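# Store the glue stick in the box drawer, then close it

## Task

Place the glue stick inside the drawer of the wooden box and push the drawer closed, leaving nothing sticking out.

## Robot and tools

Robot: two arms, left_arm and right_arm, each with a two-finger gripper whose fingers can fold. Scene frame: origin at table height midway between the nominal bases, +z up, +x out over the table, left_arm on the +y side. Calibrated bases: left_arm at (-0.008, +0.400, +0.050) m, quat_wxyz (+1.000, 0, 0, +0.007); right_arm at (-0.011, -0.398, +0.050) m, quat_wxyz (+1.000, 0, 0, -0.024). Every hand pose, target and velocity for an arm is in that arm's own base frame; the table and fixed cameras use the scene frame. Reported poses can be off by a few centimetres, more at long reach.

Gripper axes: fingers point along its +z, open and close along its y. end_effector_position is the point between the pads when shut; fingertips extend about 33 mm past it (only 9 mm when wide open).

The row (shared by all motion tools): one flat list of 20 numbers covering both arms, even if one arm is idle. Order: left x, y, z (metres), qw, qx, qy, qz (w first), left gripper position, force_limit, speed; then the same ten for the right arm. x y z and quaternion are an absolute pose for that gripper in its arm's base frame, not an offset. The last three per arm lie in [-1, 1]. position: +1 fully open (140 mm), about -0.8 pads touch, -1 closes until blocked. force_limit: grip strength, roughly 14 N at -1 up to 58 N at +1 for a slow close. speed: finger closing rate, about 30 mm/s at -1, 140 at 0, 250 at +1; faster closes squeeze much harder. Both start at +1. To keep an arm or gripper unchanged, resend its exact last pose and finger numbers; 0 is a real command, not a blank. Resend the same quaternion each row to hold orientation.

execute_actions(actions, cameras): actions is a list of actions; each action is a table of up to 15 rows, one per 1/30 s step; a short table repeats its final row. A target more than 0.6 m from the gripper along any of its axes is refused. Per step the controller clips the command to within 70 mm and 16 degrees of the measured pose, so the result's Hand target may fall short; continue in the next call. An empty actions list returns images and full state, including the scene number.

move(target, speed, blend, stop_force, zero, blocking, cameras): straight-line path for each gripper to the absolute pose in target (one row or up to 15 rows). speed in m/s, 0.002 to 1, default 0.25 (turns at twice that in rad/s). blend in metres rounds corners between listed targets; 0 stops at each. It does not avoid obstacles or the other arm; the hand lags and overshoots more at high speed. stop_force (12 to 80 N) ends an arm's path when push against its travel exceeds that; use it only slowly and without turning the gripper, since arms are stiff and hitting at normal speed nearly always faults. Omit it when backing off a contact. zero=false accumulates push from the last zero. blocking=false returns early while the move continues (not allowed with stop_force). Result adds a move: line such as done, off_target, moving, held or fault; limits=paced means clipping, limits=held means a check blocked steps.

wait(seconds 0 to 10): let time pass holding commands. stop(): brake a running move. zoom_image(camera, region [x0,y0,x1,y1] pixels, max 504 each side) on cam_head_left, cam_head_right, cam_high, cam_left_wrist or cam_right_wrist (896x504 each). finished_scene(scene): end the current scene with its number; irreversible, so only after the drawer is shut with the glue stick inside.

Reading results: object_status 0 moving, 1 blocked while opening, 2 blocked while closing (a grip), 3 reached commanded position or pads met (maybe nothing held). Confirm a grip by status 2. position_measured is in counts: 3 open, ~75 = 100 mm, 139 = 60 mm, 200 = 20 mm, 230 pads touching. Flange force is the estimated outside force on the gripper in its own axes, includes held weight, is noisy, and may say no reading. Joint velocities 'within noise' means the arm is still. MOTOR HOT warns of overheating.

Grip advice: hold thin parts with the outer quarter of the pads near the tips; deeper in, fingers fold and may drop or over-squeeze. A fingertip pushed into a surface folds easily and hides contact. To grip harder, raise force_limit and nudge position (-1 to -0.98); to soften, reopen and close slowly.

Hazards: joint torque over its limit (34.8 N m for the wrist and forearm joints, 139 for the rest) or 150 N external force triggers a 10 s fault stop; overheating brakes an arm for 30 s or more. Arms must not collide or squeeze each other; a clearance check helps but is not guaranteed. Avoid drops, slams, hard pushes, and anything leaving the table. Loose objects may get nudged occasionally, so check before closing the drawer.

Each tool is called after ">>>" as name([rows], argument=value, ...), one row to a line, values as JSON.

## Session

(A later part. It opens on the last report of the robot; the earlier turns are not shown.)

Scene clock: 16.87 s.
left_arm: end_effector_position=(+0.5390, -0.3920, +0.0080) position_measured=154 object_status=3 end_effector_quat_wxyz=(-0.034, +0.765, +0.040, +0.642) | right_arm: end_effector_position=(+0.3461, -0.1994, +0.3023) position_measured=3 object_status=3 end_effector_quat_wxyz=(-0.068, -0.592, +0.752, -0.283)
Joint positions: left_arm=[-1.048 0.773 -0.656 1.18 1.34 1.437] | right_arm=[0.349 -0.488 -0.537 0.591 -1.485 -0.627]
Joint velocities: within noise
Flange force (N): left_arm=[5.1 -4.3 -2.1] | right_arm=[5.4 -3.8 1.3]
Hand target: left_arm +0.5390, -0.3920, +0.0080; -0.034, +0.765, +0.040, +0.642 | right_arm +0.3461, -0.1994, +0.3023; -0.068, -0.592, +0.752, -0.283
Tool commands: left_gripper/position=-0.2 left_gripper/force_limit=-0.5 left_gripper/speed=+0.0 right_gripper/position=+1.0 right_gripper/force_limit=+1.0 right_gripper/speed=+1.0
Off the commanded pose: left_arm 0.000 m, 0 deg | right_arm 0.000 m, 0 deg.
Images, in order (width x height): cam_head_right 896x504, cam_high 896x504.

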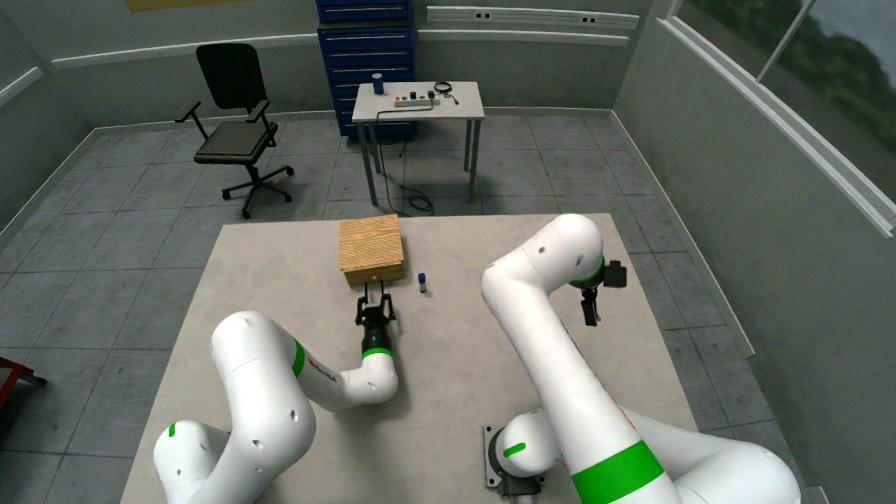

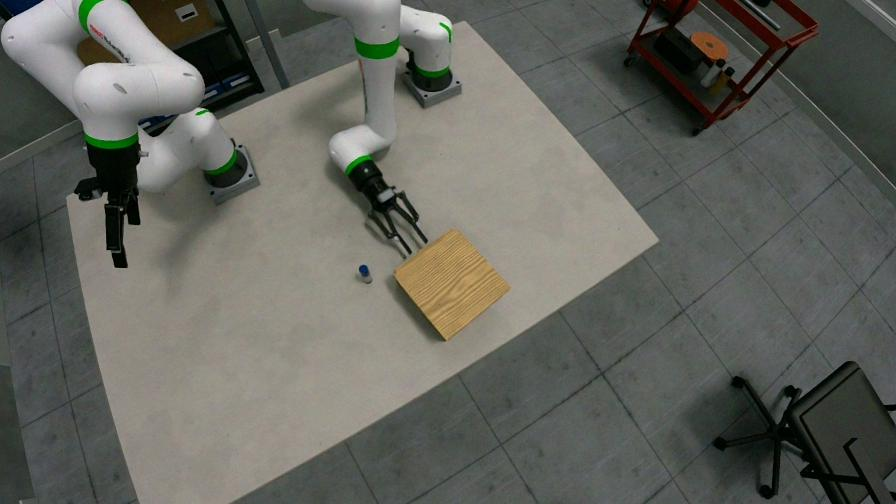

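>>> move(target=[0.551,-0.3905,0.006,-0.0336,0.765,0.0401,0.642,-0.2,-0.5,0,0.3461,-0.1994,0.3023,-0.068,-0.592,0.752,-0.283,1,1,1], cameras=["cam_left_wrist","cam_high","cam_head_right"], speed=0.04, stop_force=15)

>>> zoom_image(camera="cam_high", region=[380, 210, 460, 265])

>>> zoom_image(camera="cam_head_right", region=[340, 250, 420, 305])

Scene clock: 18.33 s.
left_arm: end_effector_position=(+0.5510, -0.3905, +0.0060) position_measured=154 object_status=3 end_effector_quat_wxyz=(-0.034, +0.765, +0.040, +0.642) | right_arm: end_effector_position=(+0.3461, -0.1994, +0.3023) position_measured=3 object_status=3 end_effector_quat_wxyz=(-0.068, -0.592, +0.752, -0.283)
Joint positions: left_arm=[-1.017 0.782 -0.641 1.149 1.334 1.435] | right_arm=[0.349 -0.488 -0.537 0.591 -1.485 -0.627]
Flange force (N): left_arm=[5.1 -4.0 -2.5] | right_arm=[5.3 -2.8 0.8]
Hand target: left_arm +0.5510, -0.3905, +0.0060; -0.034, +0.765, +0.040, +0.642 | right_arm +0.3461, -0.1994, +0.3023; -0.068, -0.592, +0.752, -0.283
Off the commanded pose: left_arm 0.000 m, 0 deg | right_arm 0.000 m, 0 deg.
move: done
Images, in order (width x height): cam_head_right 896x504, cam_high 896x504, cam_left_wrist 896x504.

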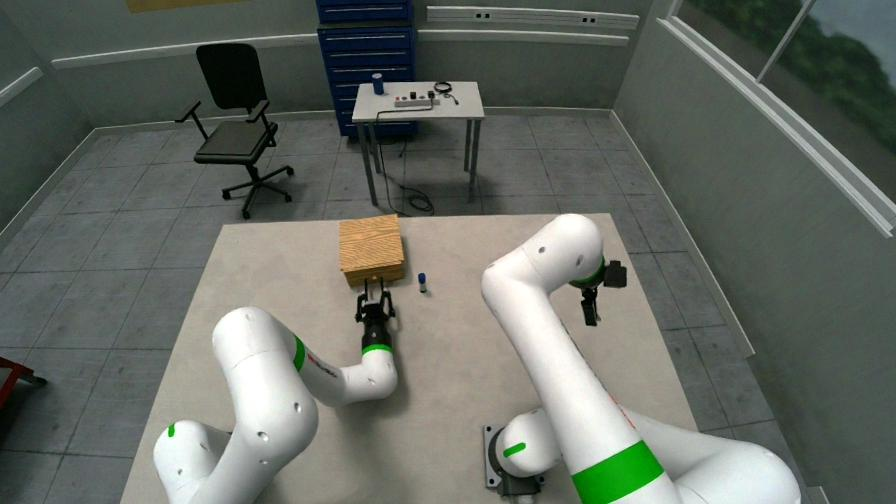

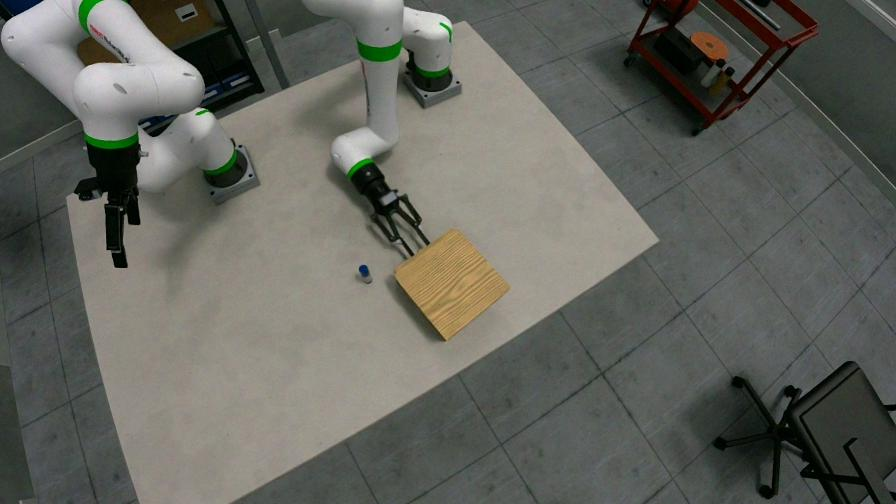

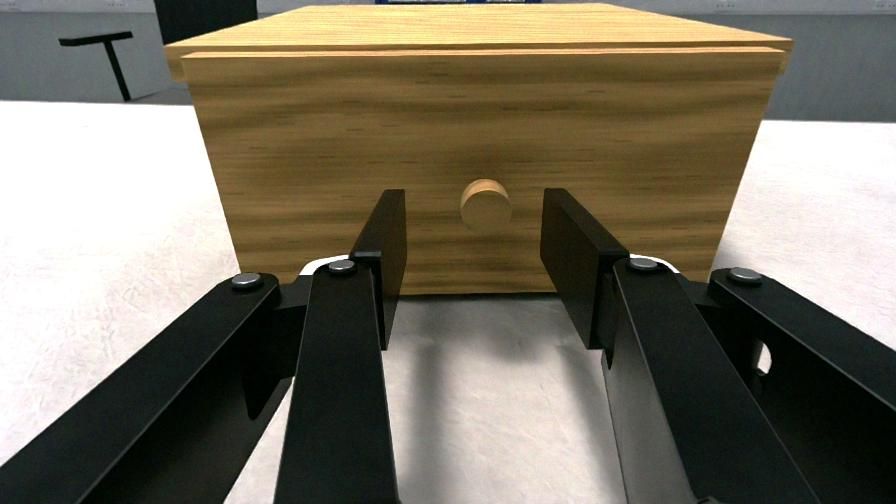

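Scaled by 6.300 from the camera's 896x504 image, which has a finer 1280x720 frame.

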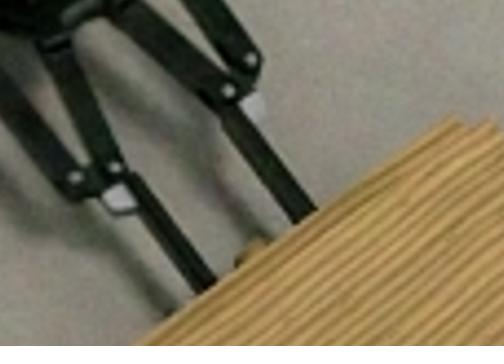

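Scaled by 6.300 from the camera's 896x504 image, which has a finer 1280x720 frame.

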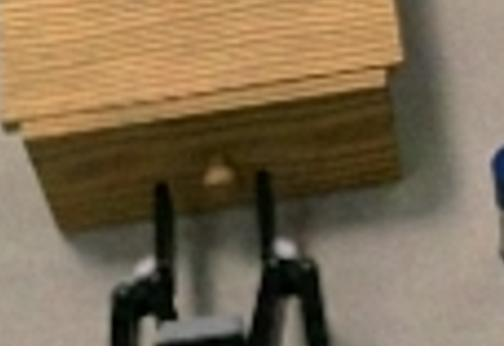

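>>> move(target=[0.555,-0.3945,0.009,-0.0336,0.765,0.0401,0.642,-0.2,-0.5,0,0.3461,-0.1994,0.3023,-0.068,-0.592,0.752,-0.283,1,1,1], cameras=["cam_left_wrist"], speed=0.04, stop_force=15)

>>> zoom_image(camera="cam_left_wrist", region=[380, 150, 580, 300])

Scene clock: 19.57 s.
left_arm: end_effector_position=(+0.5550, -0.3945, +0.0090) position_measured=154 object_status=3 end_effector_quat_wxyz=(-0.034, +0.765, +0.040, +0.642) | right_arm: end_effector_position=(+0.3461, -0.1994, +0.3023) position_measured=3 object_status=3 end_effector_quat_wxyz=(-0.068, -0.592, +0.752, -0.283)
Joint positions: left_arm=[-1.014 0.781 -0.628 1.15 1.328 1.421] | right_arm=[0.349 -0.488 -0.537 0.591 -1.485 -0.627]
Flange force (N): left_arm=[4.7 -3.9 -2.6] | right_arm=[5.4 -3.5 0.7]
Hand target: left_arm +0.5550, -0.3945, +0.0090; -0.034, +0.765, +0.040, +0.642 | right_arm +0.3461, -0.1994, +0.3023; -0.068, -0.592, +0.752, -0.283
Off the commanded pose: left_arm 0.000 m, 0 deg | right_arm 0.000 m, 0 deg.
move: done
Images, in order (width x height): cam_left_wrist 896x504.

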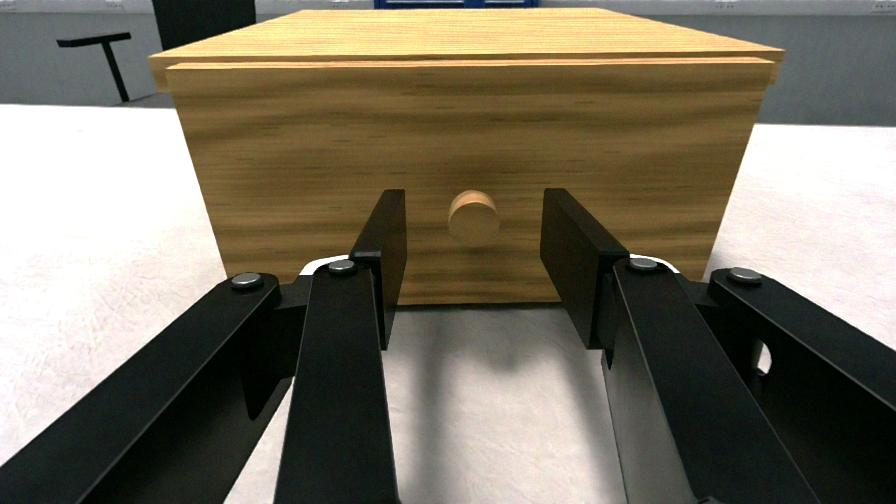

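Scaled by 2.520 from the camera's 896x504 image, which has a finer 1280x720 frame.

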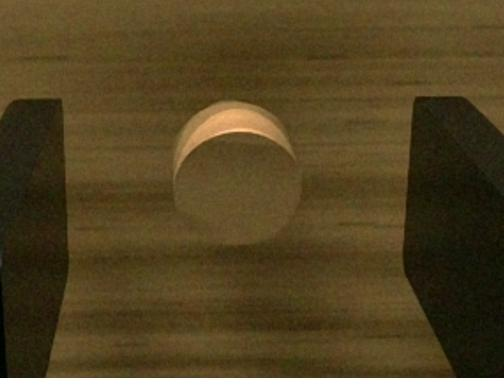

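>>> execute_actions([
  [[0.555,-0.3945,0.009,-0.0336,0.765,0.0401,0.642,-1,0.2,-1,0.3461,-0.1994,0.3023,-0.068,-0.592,0.752,-0.283,1,1,1]],
  [[0.555,-0.3945,0.009,-0.0336,0.765,0.0401,0.642,-1,0.2,-1,0.3461,-0.1994,0.3023,-0.068,-0.592,0.752,-0.283,1,1,1]],
  [[0.555,-0.3945,0.009,-0.0336,0.765,0.0401,0.642,-1,0.2,-1,0.3461,-0.1994,0.3023,-0.068,-0.592,0.752,-0.283,1,1,1]],
])

>>> wait(seconds=1, cameras=["cam_left_wrist"])

Scene clock: 21.47 s.
left_arm: end_effector_position=(+0.5550, -0.3945, +0.0090) position_measured=207 object_status=2 end_effector_quat_wxyz=(-0.034, +0.765, +0.040, +0.642) | right_arm: end_effector_position=(+0.3461, -0.1994, +0.3023) position_measured=3 object_status=3 end_effector_quat_wxyz=(-0.068, -0.592, +0.752, -0.283)
Joint positions: left_arm=[-1.014 0.781 -0.628 1.15 1.328 1.421] | right_arm=[0.349 -0.488 -0.537 0.591 -1.485 -0.627]
Flange force (N): left_arm=[6.0 -5.0 -3.4] | right_arm=[5.5 -3.5 0.7]
Flange force at the end of the 1st action (N): left_arm=[5.1 -4.3 -2.6] | right_arm=[5.4 -3.4 1.3]
Flange force at the end of the 2nd action (N): left_arm=[4.9 -4.3 -1.8] | right_arm=[5.4 -3.6 0.9]
Hand target: left_arm +0.5550, -0.3945, +0.0090; -0.034, +0.765, +0.040, +0.642 | right_arm +0.3461, -0.1994, +0.3023; -0.068, -0.592, +0.752, -0.283
Off the commanded pose: left_arm 0.000 m, 0 deg | right_arm 0.000 m, 0 deg.

Scene clock: 22.47 s.
left_arm: end_effector_position=(+0.5550, -0.3945, +0.0090) position_measured=207 object_status=2 end_effector_quat_wxyz=(-0.034, +0.765, +0.040, +0.642) | right_arm: end_effector_position=(+0.3461, -0.1994, +0.3023) position_measured=3 object_status=3 end_effector_quat_wxyz=(-0.068, -0.592, +0.752, -0.283)
Joint positions: left_arm=[-1.014 0.781 -0.628 1.15 1.328 1.421] | right_arm=[0.349 -0.488 -0.537 0.591 -1.485 -0.627]
Flange force (N): left_arm=[5.9 -5.0 -3.2] | right_arm=[5.5 -3.4 0.9]
Hand target: left_arm +0.5550, -0.3945, +0.0090; -0.034, +0.765, +0.040, +0.642 | right_arm +0.3461, -0.1994, +0.3023; -0.068, -0.592, +0.752, -0.283
Tool commands: left_gripper/position=-1.0 left_gripper/force_limit=+0.2 left_gripper/speed=-1.0 right_gripper/position=+1.0 right_gripper/force_limit=+1.0 right_gripper/speed=+1.0
Off the commanded pose: left_arm 0.000 m, 0 deg | right_arm 0.000 m, 0 deg.
wait: 1.00 s; at rest by 0.17 s
Images, in order (width x height): cam_left_wrist 896x504.

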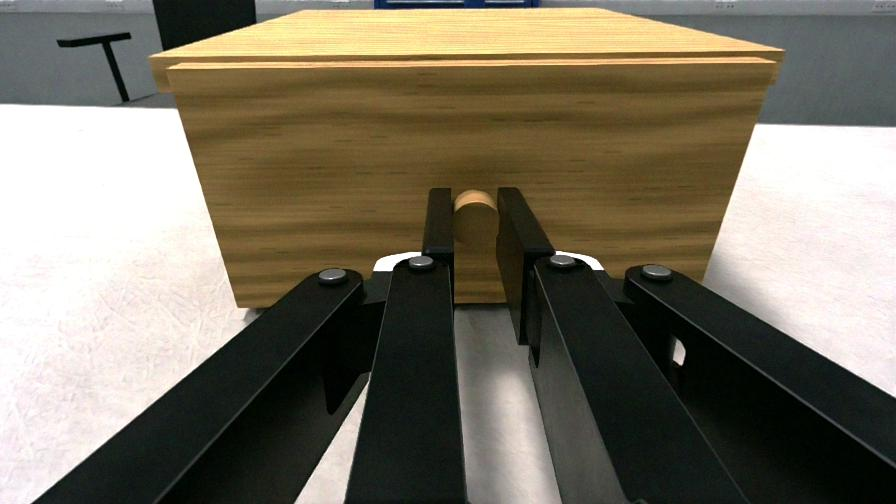

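>>> move(target=[0.515,-0.3987,0.009,-0.0336,0.765,0.0401,0.642,-1,0.2,-1,0.3461,-0.1994,0.3023,-0.068,-0.592,0.752,-0.283,1,1,1], cameras=["cam_left_wrist","cam_high"], speed=0.04)

Scene clock: 23.90 s.
left_arm: end_effector_position=(+0.5150, -0.3987, +0.0090) position_measured=207 object_status=2 end_effector_quat_wxyz=(-0.034, +0.765, +0.040, +0.642) | right_arm: end_effector_position=(+0.3461, -0.1994, +0.3023) position_measured=3 object_status=3 end_effector_quat_wxyz=(-0.068, -0.592, +0.752, -0.283)
Joint positions: left_arm=[-1.118 0.766 -0.67 1.248 1.352 1.441] | right_arm=[0.349 -0.488 -0.537 0.591 -1.485 -0.627]
Flange force (N): left_arm=[5.6 -4.1 -0.8] | right_arm=[5.8 -3.3 1.1]
Hand target: left_arm +0.5150, -0.3987, +0.0090; -0.034, +0.765, +0.040, +0.642 | right_arm +0.3461, -0.1994, +0.3023; -0.068, -0.592, +0.752, -0.283
Off the commanded pose: left_arm 0.000 m, 0 deg | right_arm 0.000 m, 0 deg.
move: done
Images, in order (width x height): cam_high 896x504, cam_left_wrist 896x504.

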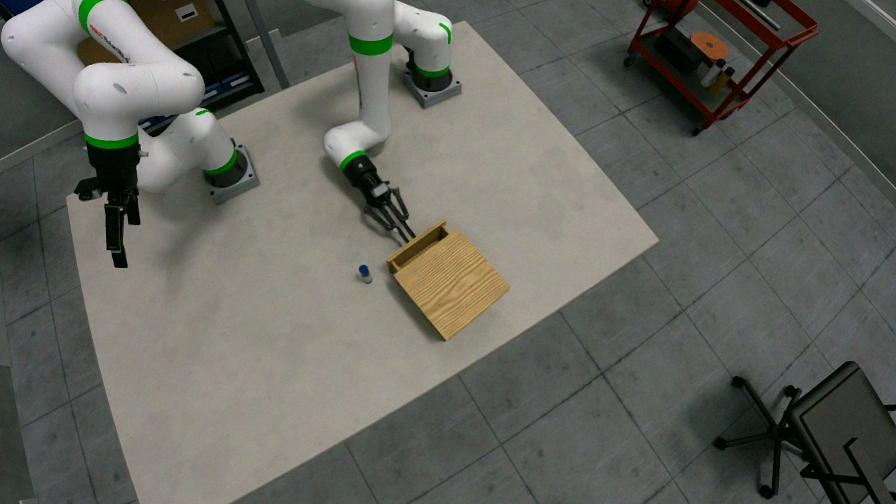

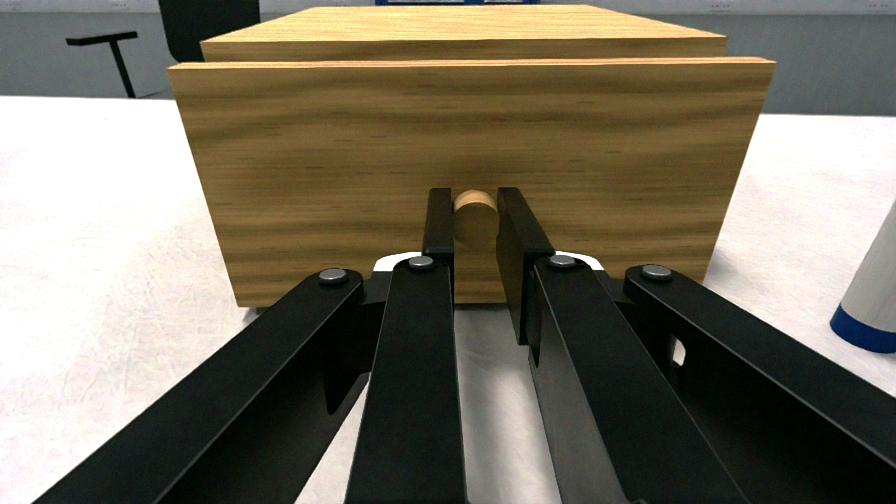

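>>> move(target=[0.445,-0.4061,0.009,-0.0336,0.765,0.0401,0.642,-1,0.2,-1,0.3461,-0.1994,0.3023,-0.068,-0.592,0.752,-0.283,1,1,1], cameras=["all"], speed=0.06)

>>> zoom_image(camera="cam_high", region=[320, 180, 540, 360])

>>> zoom_image(camera="cam_head_right", region=[320, 200, 460, 330])

Scene clock: 25.53 s.
left_arm: end_effector_position=(+0.4450, -0.4061, +0.0090) position_measured=207 object_status=2 end_effector_quat_wxyz=(-0.034, +0.765, +0.040, +0.642) | right_arm: end_effector_position=(+0.3461, -0.1994, +0.3023) position_measured=3 object_status=3 end_effector_quat_wxyz=(-0.068, -0.592, +0.752, -0.283)
Joint positions: left_arm=[-1.322 0.75 -0.716 1.446 1.382 1.465] | right_arm=[0.349 -0.488 -0.537 0.591 -1.485 -0.627]
Flange force (N): left_arm=[4.6 -3.6 0.1] | right_arm=[5.6 -3.5 1.3]
Hand target: left_arm +0.4450, -0.4061, +0.0090; -0.034, +0.765, +0.040, +0.642 | right_arm +0.3461, -0.1994, +0.3023; -0.068, -0.592, +0.752, -0.283
Off the commanded pose: left_arm 0.000 m, 0 deg | right_arm 0.000 m, 0 deg.
move: done

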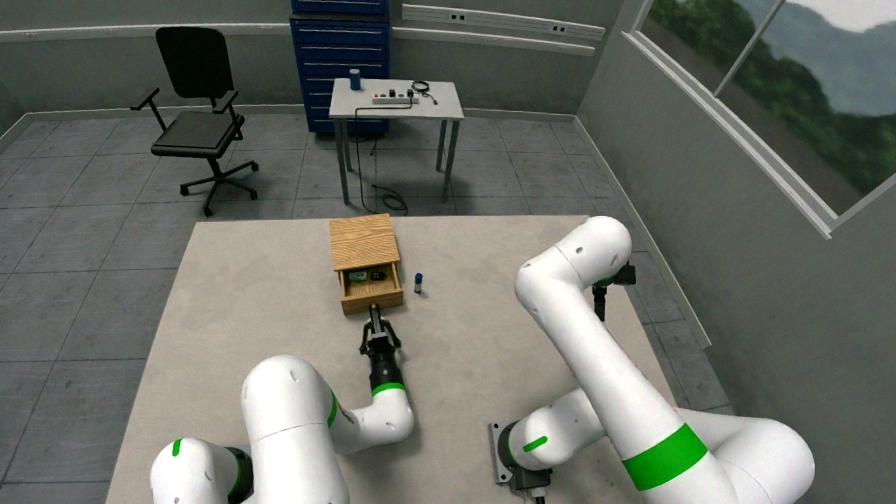

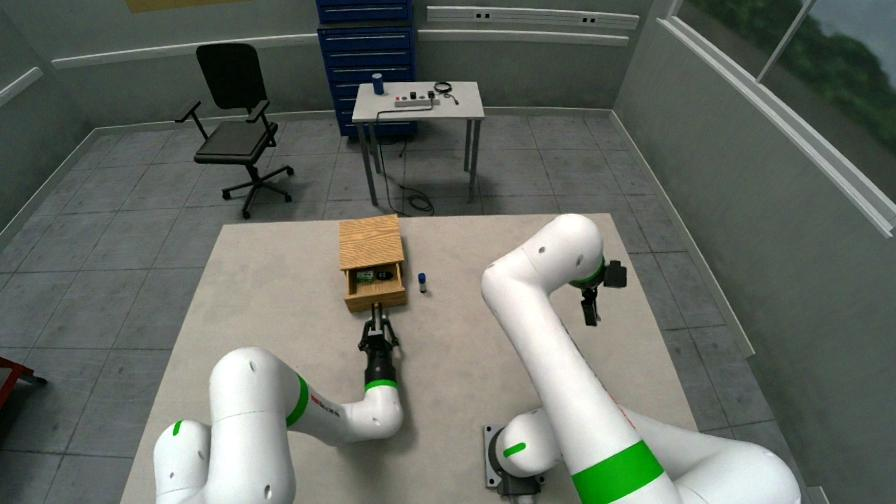

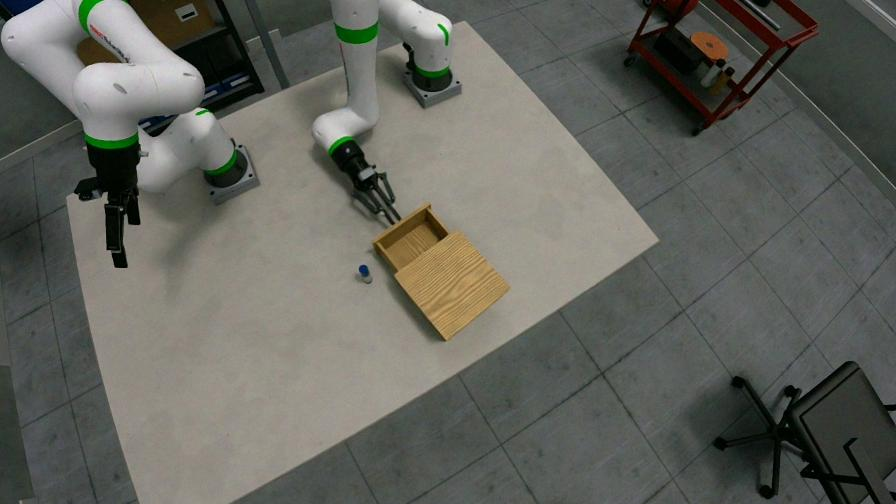

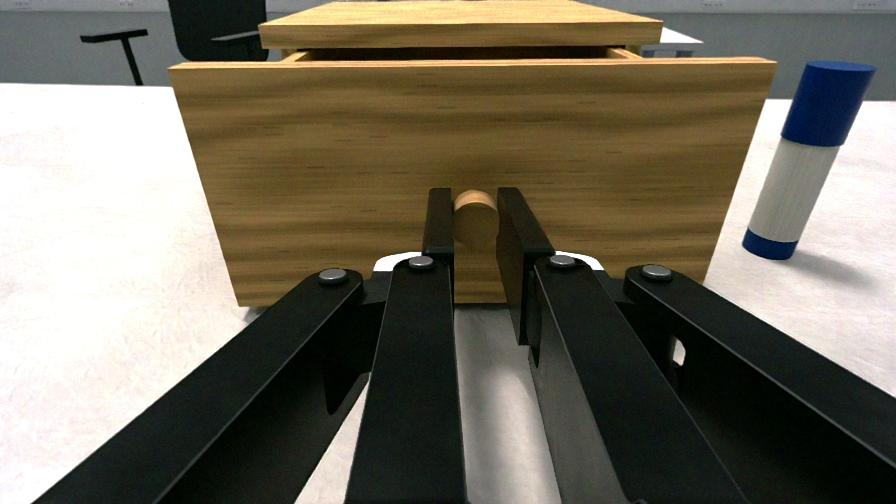

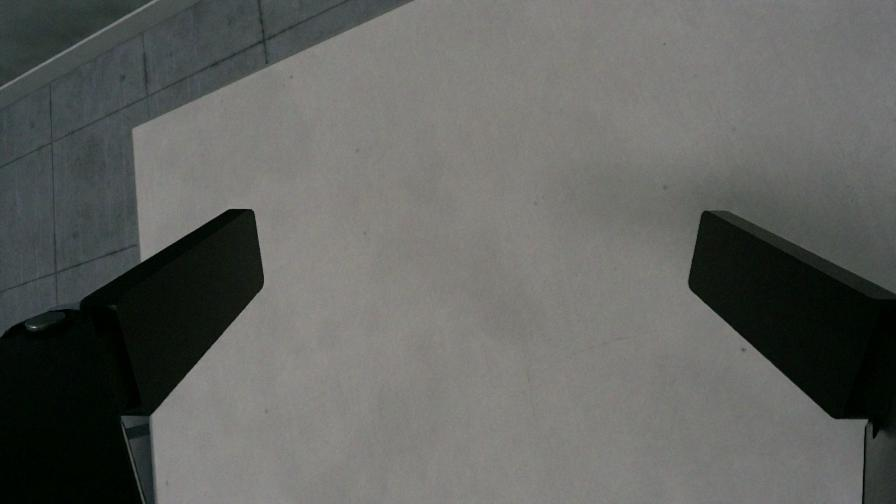

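Scaled by 2.291 from the camera's 896x504 image, which has a finer 1280x720 frame.

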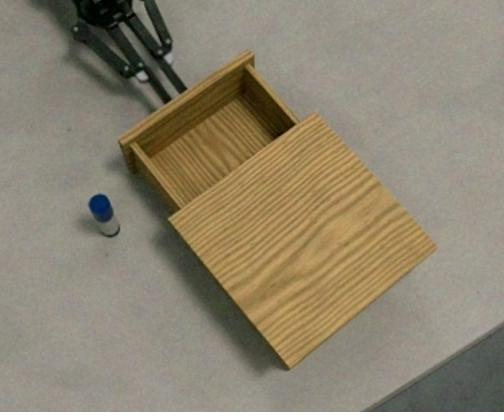

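Scaled by 3.600 from the camera's 896x504 image, which has a finer 1280x720 frame.

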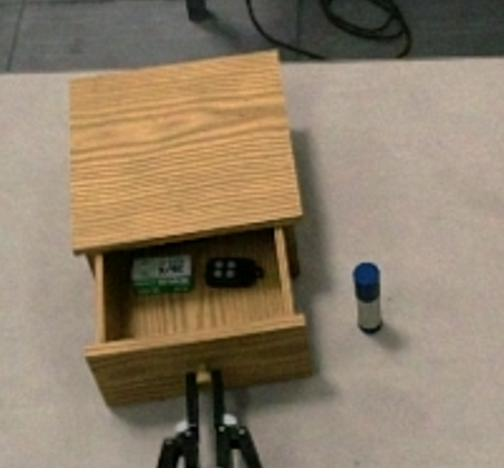

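>>> execute_actions([
  [[0.445,-0.4061,0.009,-0.0336,0.765,0.0401,0.642,-0.2,0.2,-0.6,0.3461,-0.1994,0.3023,-0.068,-0.592,0.752,-0.283,1,1,1]],
  [[0.445,-0.4061,0.009,-0.0336,0.765,0.0401,0.642,-0.2,0.2,-0.6,0.3461,-0.1994,0.3023,-0.068,-0.592,0.752,-0.283,1,1,1]],
])

>>> move([
  [0.38,-0.413,0.02,-0.0336,0.765,0.0401,0.642,-0.2,0.2,-0.6,0.38,-0.12,0.35,0,0,1,0,1,1,1],
  [0.34,-0.22,0.27,0,0.866,0,0.5,-0.2,0.2,-0.6,0.42,-0.05,0.35,0,0.7071,0.7071,0,1,1,1],
], cameras=["all"])

Scene clock: 29.00 s.
left_arm: end_effector_position=(+0.4450, -0.4061, +0.0090) position_measured=154 object_status=3 end_effector_quat_wxyz=(-0.034, +0.765, +0.040, +0.642) | right_arm: end_effector_position=(+0.3461, -0.1994, +0.3023) position_measured=3 object_status=3 end_effector_quat_wxyz=(-0.068, -0.592, +0.752, -0.283)
Joint positions: left_arm=[-1.322 0.75 -0.716 1.446 1.382 1.465] | right_arm=[0.349 -0.488 -0.537 0.591 -1.485 -0.627]
Flange force (N): left_arm=[5.3 -4.3 -1.2] | right_arm=[5.6 -3.2 0.8]
Flange force at the end of the 1st action (N): left_arm=[5.3 -4.2 -1.2] | right_arm=[5.3 -3.6 0.7]
Hand target: left_arm +0.4450, -0.4061, +0.0090; -0.034, +0.765, +0.040, +0.642 | right_arm +0.3461, -0.1994, +0.3023; -0.068, -0.592, +0.752, -0.283
Off the commanded pose: left_arm 0.000 m, 0 deg | right_arm 0.000 m, 0 deg.

Scene clock: 35.73 s.
left_arm: end_effector_position=(+0.3400, -0.2200, +0.2700) position_measured=154 object_status=3 end_effector_quat_wxyz=(+0.000, +0.866, +0.000, +0.500) | right_arm: end_effector_position=(+0.4200, -0.0500, +0.3500) position_measured=3 object_status=3 end_effector_quat_wxyz=(+0.000, +0.707, +0.707, +0.000)
Joint positions: left_arm=[-1.736 -0.581 -1.015 2.112 1.49 0.455] | right_arm=[0.194 -0.031 0.232 0 -1.834 -3.336]
Flange force (N): left_arm=[-0.7 -5.3 0.0] | right_arm=[-2.9 -1.9 -2.6]
Hand target: left_arm +0.3400, -0.2200, +0.2700; +0.000, +0.866, +0.000, +0.500 | right_arm +0.4200, -0.0500, +0.3500; +0.000, +0.707, +0.707, +0.000
Off the commanded pose: left_arm 0.000 m, 0 deg | right_arm 0.000 m, 0 deg.
move: done

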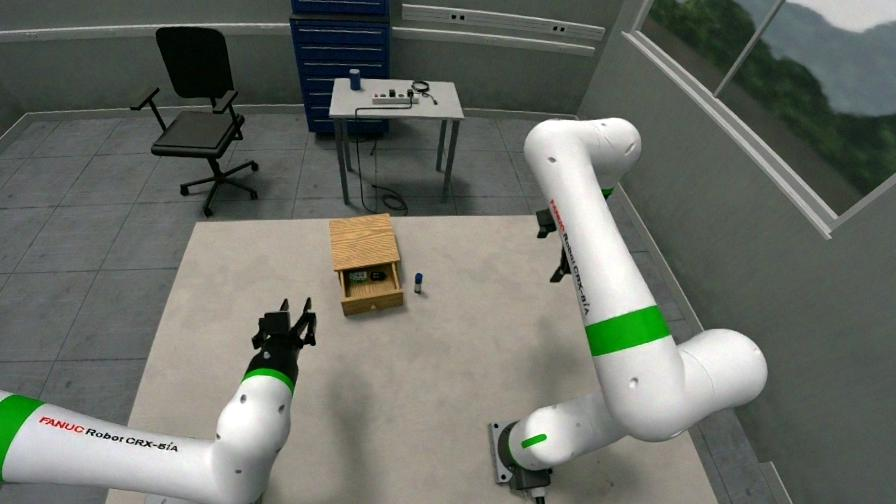

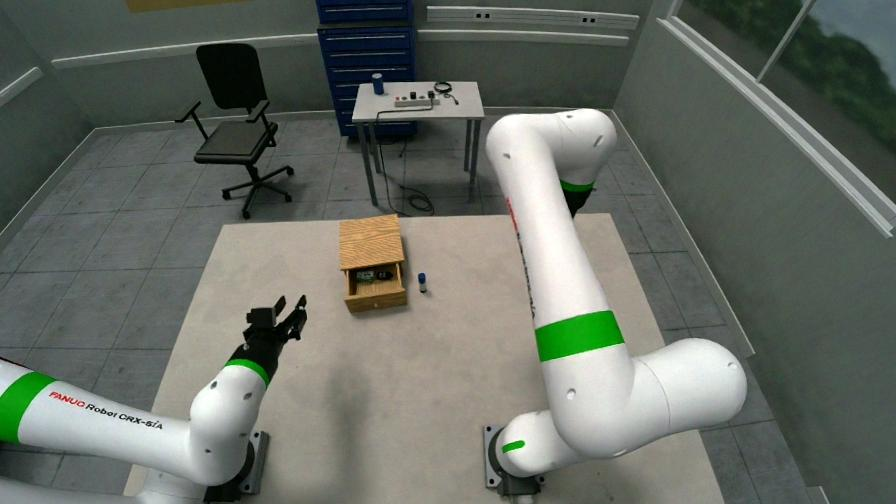

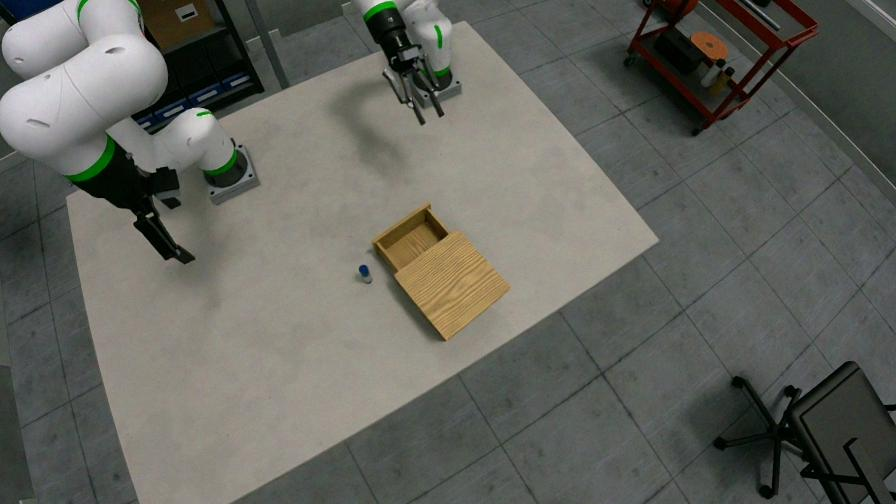

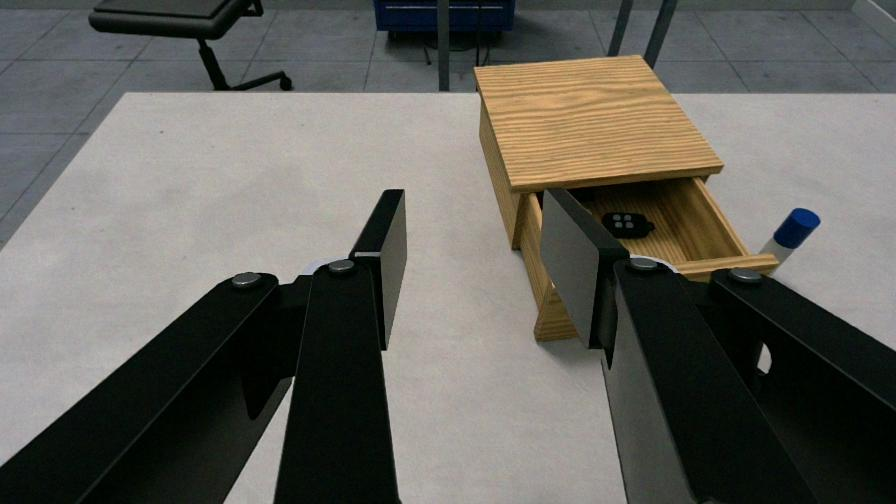

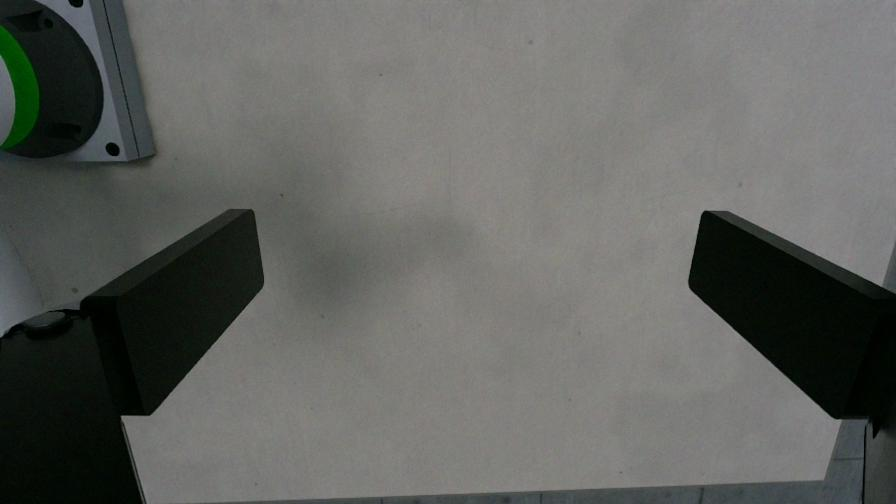

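>>> move([
  [0.34,-0.22,0.27,0,0.866,0,0.5,-0.2,0.2,-0.6,0.42,-0.05,0.35,0,0,1,0,1,1,1],
  [0.34,-0.22,0.27,0,0.866,0,0.5,-0.2,0.2,-0.6,0.43,-0.03,0.35,0,0.7071,-0.7071,0,1,1,1],
  [0.34,-0.22,0.27,0,0.866,0,0.5,-0.2,0.2,-0.6,0.45,0,0.35,0,1,0,0,1,1,1],
  [0.34,-0.22,0.27,0,0.866,0,0.5,-0.2,0.2,-0.6,0.48,0.03,0.33,0,0.7071,0.7071,0,1,1,1],
], speed=0.5, blend=0.02, cameras=["cam_left_wrist","cam_right_wrist"])

Scene clock: 43.00 s.
left_arm: end_effector_position=(+0.3400, -0.2200, +0.2700) position_measured=154 object_status=3 end_effector_quat_wxyz=(+0.000, +0.866, +0.000, +0.500) | right_arm: end_effector_position=(+0.4800, +0.0300, +0.3300) position_measured=3 object_status=3 end_effector_quat_wxyz=(+0.000, +0.707, +0.707, +0.000)
Joint positions: left_arm=[-1.736 -0.581 -1.015 2.112 1.49 0.455] | right_arm=[0.336 0.106 0.326 0 -1.791 2.805]
Flange force (N): left_arm=[-1.1 -6.4 -0.5] | right_arm=[-2.7 -2.3 -2.4]
Hand target: left_arm +0.3400, -0.2200, +0.2700; +0.000, +0.866, +0.000, +0.500 | right_arm +0.4800, +0.0300, +0.3300; +0.000, +0.707, +0.707, +0.000
Off the commanded pose: left_arm 0.000 m, 0 deg | right_arm 0.000 m, 0 deg.
move: done
Images, in order (width x height): cam_left_wrist 896x504, cam_right_wrist 896x504.

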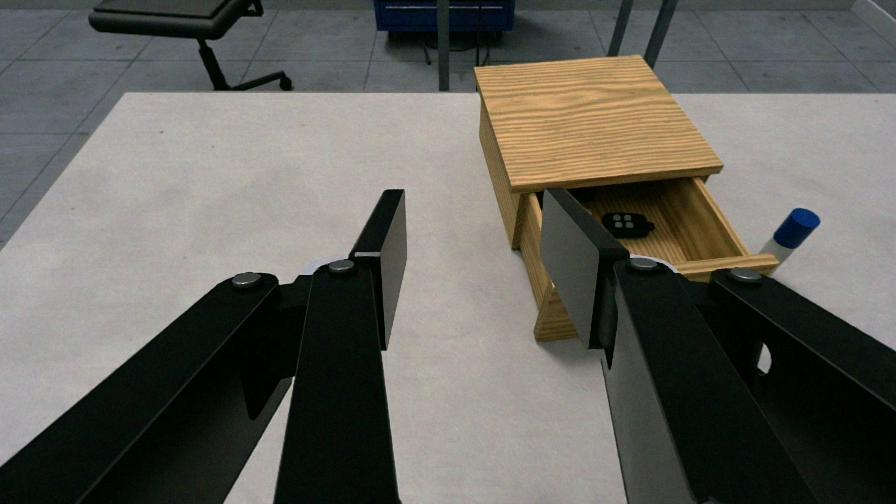

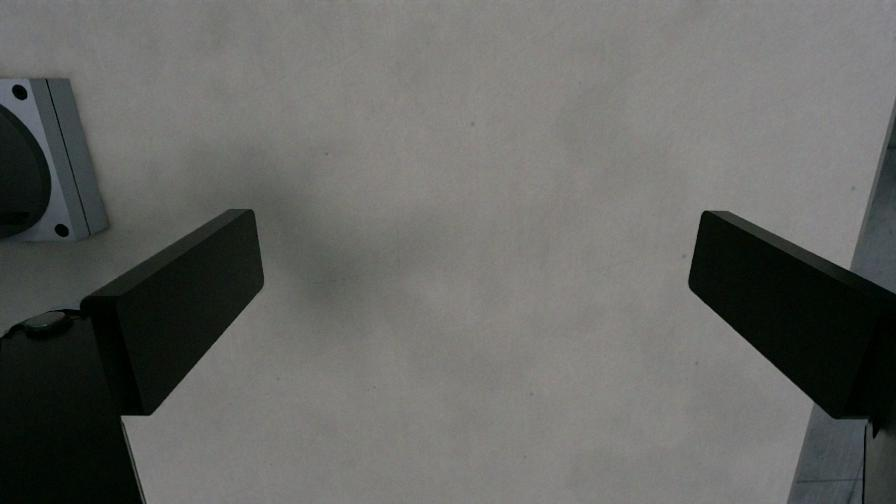

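>>> move([
  [0.34,-0.22,0.27,0,0.866,0,0.5,-0.2,0.2,-0.6,0.52,0.08,0.25,-0.2706,0.6533,0.6533,0.2706,1,1,1],
  [0.34,-0.22,0.27,0,0.866,0,0.5,-0.2,0.2,-0.6,0.545,0.11,0.08,-0.4547,0.5416,0.5416,0.4547,0.2,1,1],
], speed=0.25, blend=0.03, cameras=["all"])

Scene clock: 46.90 s.
left_arm: end_effector_position=(+0.3400, -0.2200, +0.2700) position_measured=154 object_status=3 end_effector_quat_wxyz=(+0.000, +0.866, +0.000, +0.500) | right_arm: end_effector_position=(+0.5450, +0.1100, +0.0800) position_measured=104 object_status=0 end_effector_quat_wxyz=(-0.455, +0.542, +0.542, +0.455)
Joint positions: left_arm=[-1.736 -0.581 -1.015 2.112 1.49 0.455] | right_arm=[-0.345 0.796 0.243 -1.236 -1.765 3.757]
Flange force (N): left_arm=[-0.8 -6.3 0.5] | right_arm=[7.8 -2.9 -2.2]
Hand target: left_arm +0.3400, -0.2200, +0.2700; +0.000, +0.866, +0.000, +0.500 | right_arm +0.5450, +0.1100, +0.0800; -0.455, +0.542, +0.542, +0.455
Off the commanded pose: left_arm 0.000 m, 0 deg | right_arm 0.000 m, 0 deg.
move: done

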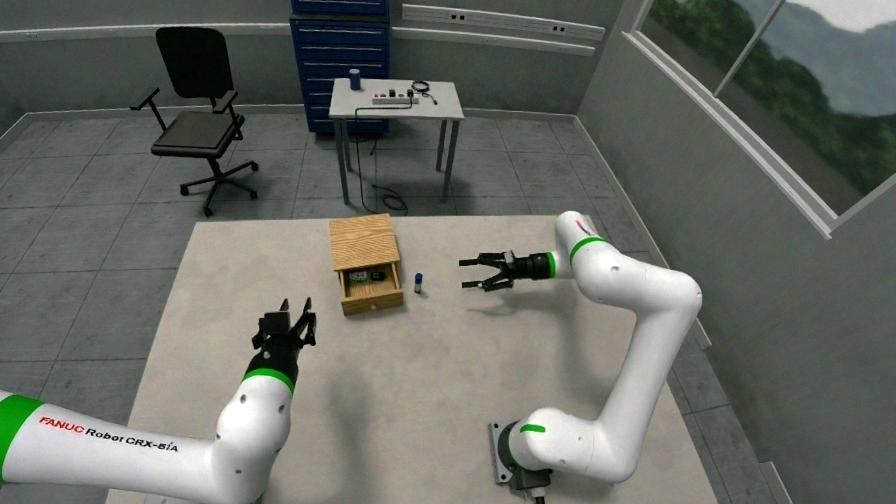

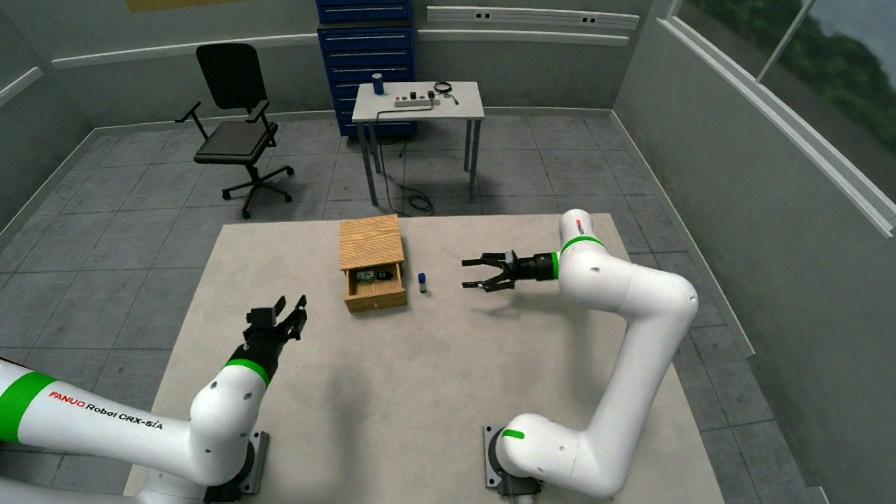

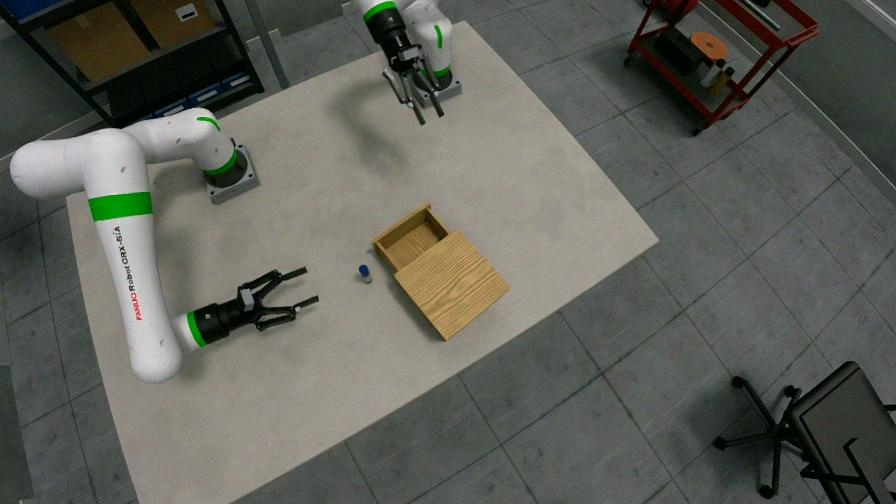

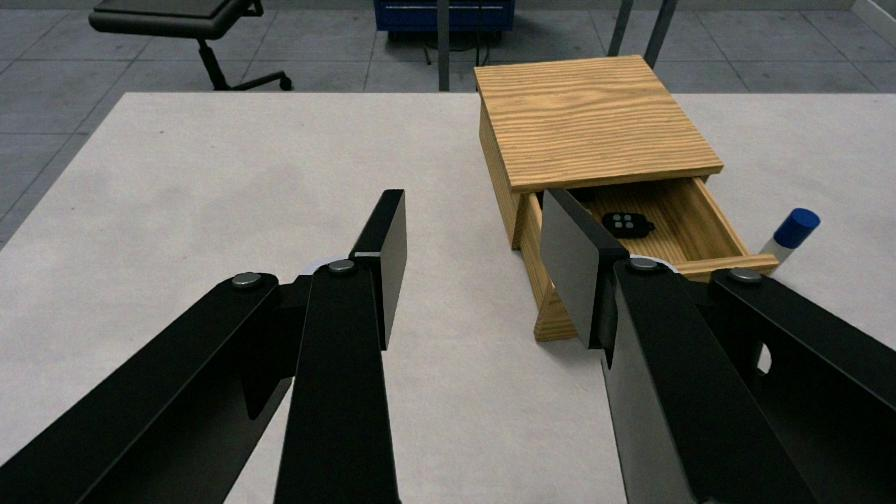

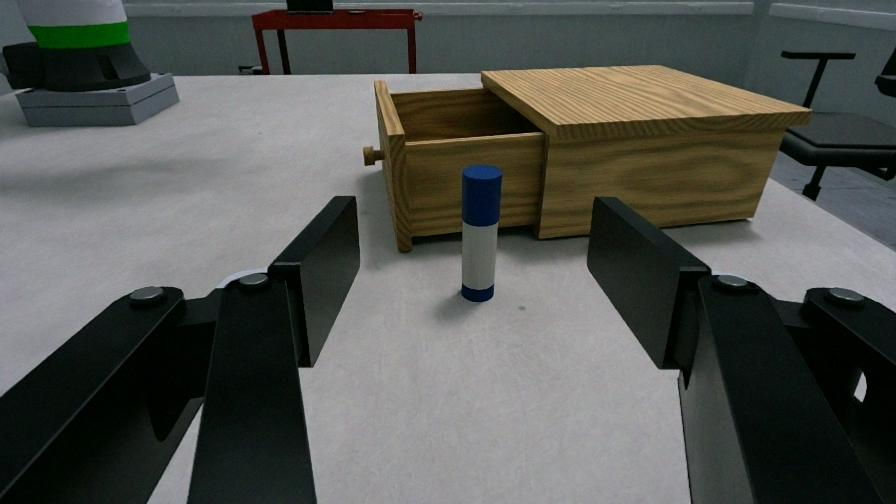

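>>> move([
  [0.34,-0.22,0.27,0,0.866,0,0.5,-0.2,0.2,-0.6,0.546,0.15,0.015,-0.4547,0.5416,0.5416,0.4547,0.2,1,1],
  [0.34,-0.22,0.27,0,0.866,0,0.5,-0.2,0.2,-0.6,0.546,0.19,0.005,-0.4547,0.5416,0.5416,0.4547,0.2,1,1],
], speed=0.12, blend=0.02, cameras=["cam_right_wrist","cam_high"])

>>> zoom_image(camera="cam_high", region=[260, 200, 480, 340])

Scene clock: 48.50 s.
left_arm: end_effector_position=(+0.3400, -0.2200, +0.2700) position_measured=154 object_status=3 end_effector_quat_wxyz=(+0.000, +0.866, +0.000, +0.500) | right_arm: end_effector_position=(+0.5460, +0.1900, +0.0050) position_measured=104 object_status=3 end_effector_quat_wxyz=(-0.455, +0.542, +0.542, +0.455)
Joint positions: left_arm=[-1.736 -0.581 -1.015 2.112 1.49 0.455] | right_arm=[-0.224 0.899 0.196 -1.293 -1.626 3.872]
Flange force (N): left_arm=[-1.3 -6.6 -0.6] | right_arm=[7.9 -2.6 -3.5]
Hand target: left_arm +0.3400, -0.2200, +0.2700; +0.000, +0.866, +0.000, +0.500 | right_arm +0.5460, +0.1900, +0.0050; -0.455, +0.542, +0.542, +0.455
Off the commanded pose: left_arm 0.000 m, 0 deg | right_arm 0.000 m, 0 deg.
move: done
Images, in order (width x height): cam_high 896x504, cam_right_wrist 896x504.

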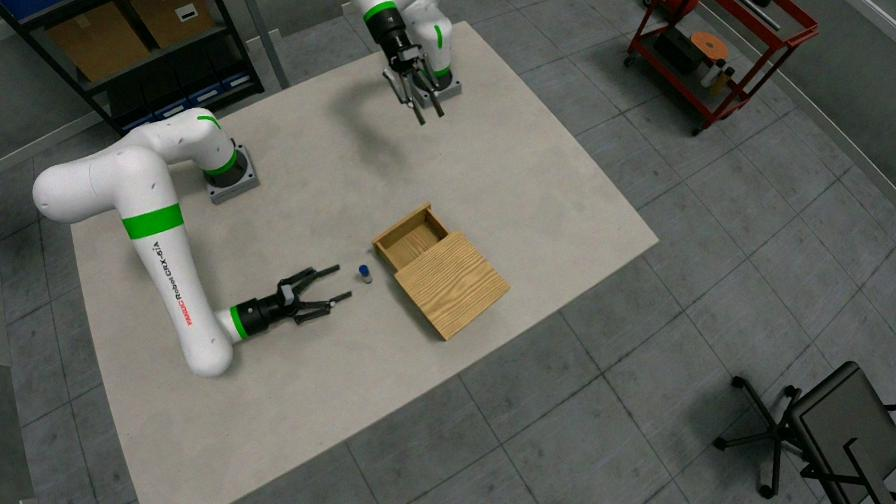

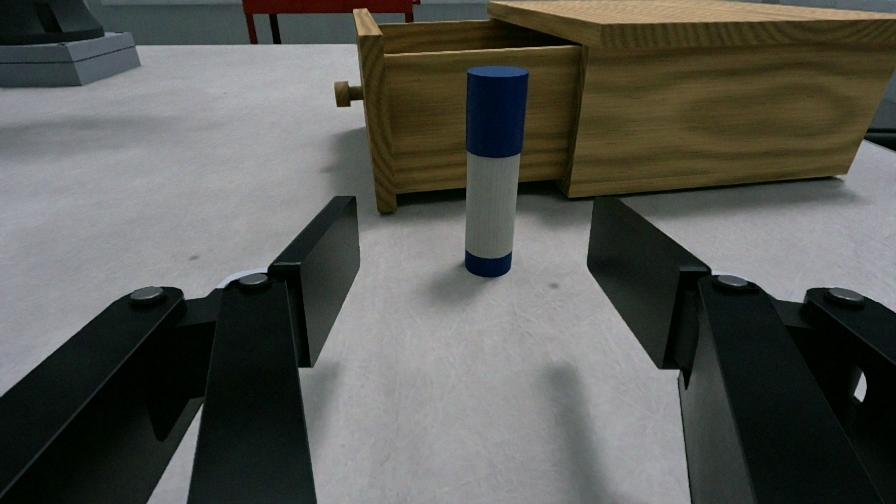

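Scaled by 2.291 from the camera's 896x504 image, which has a finer 1280x720 frame.

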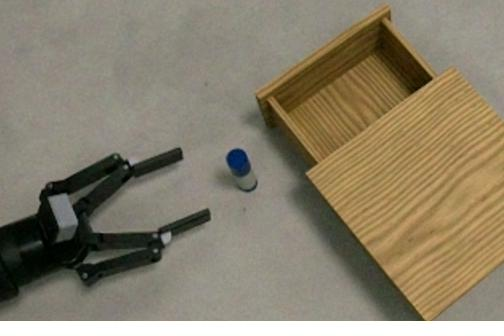

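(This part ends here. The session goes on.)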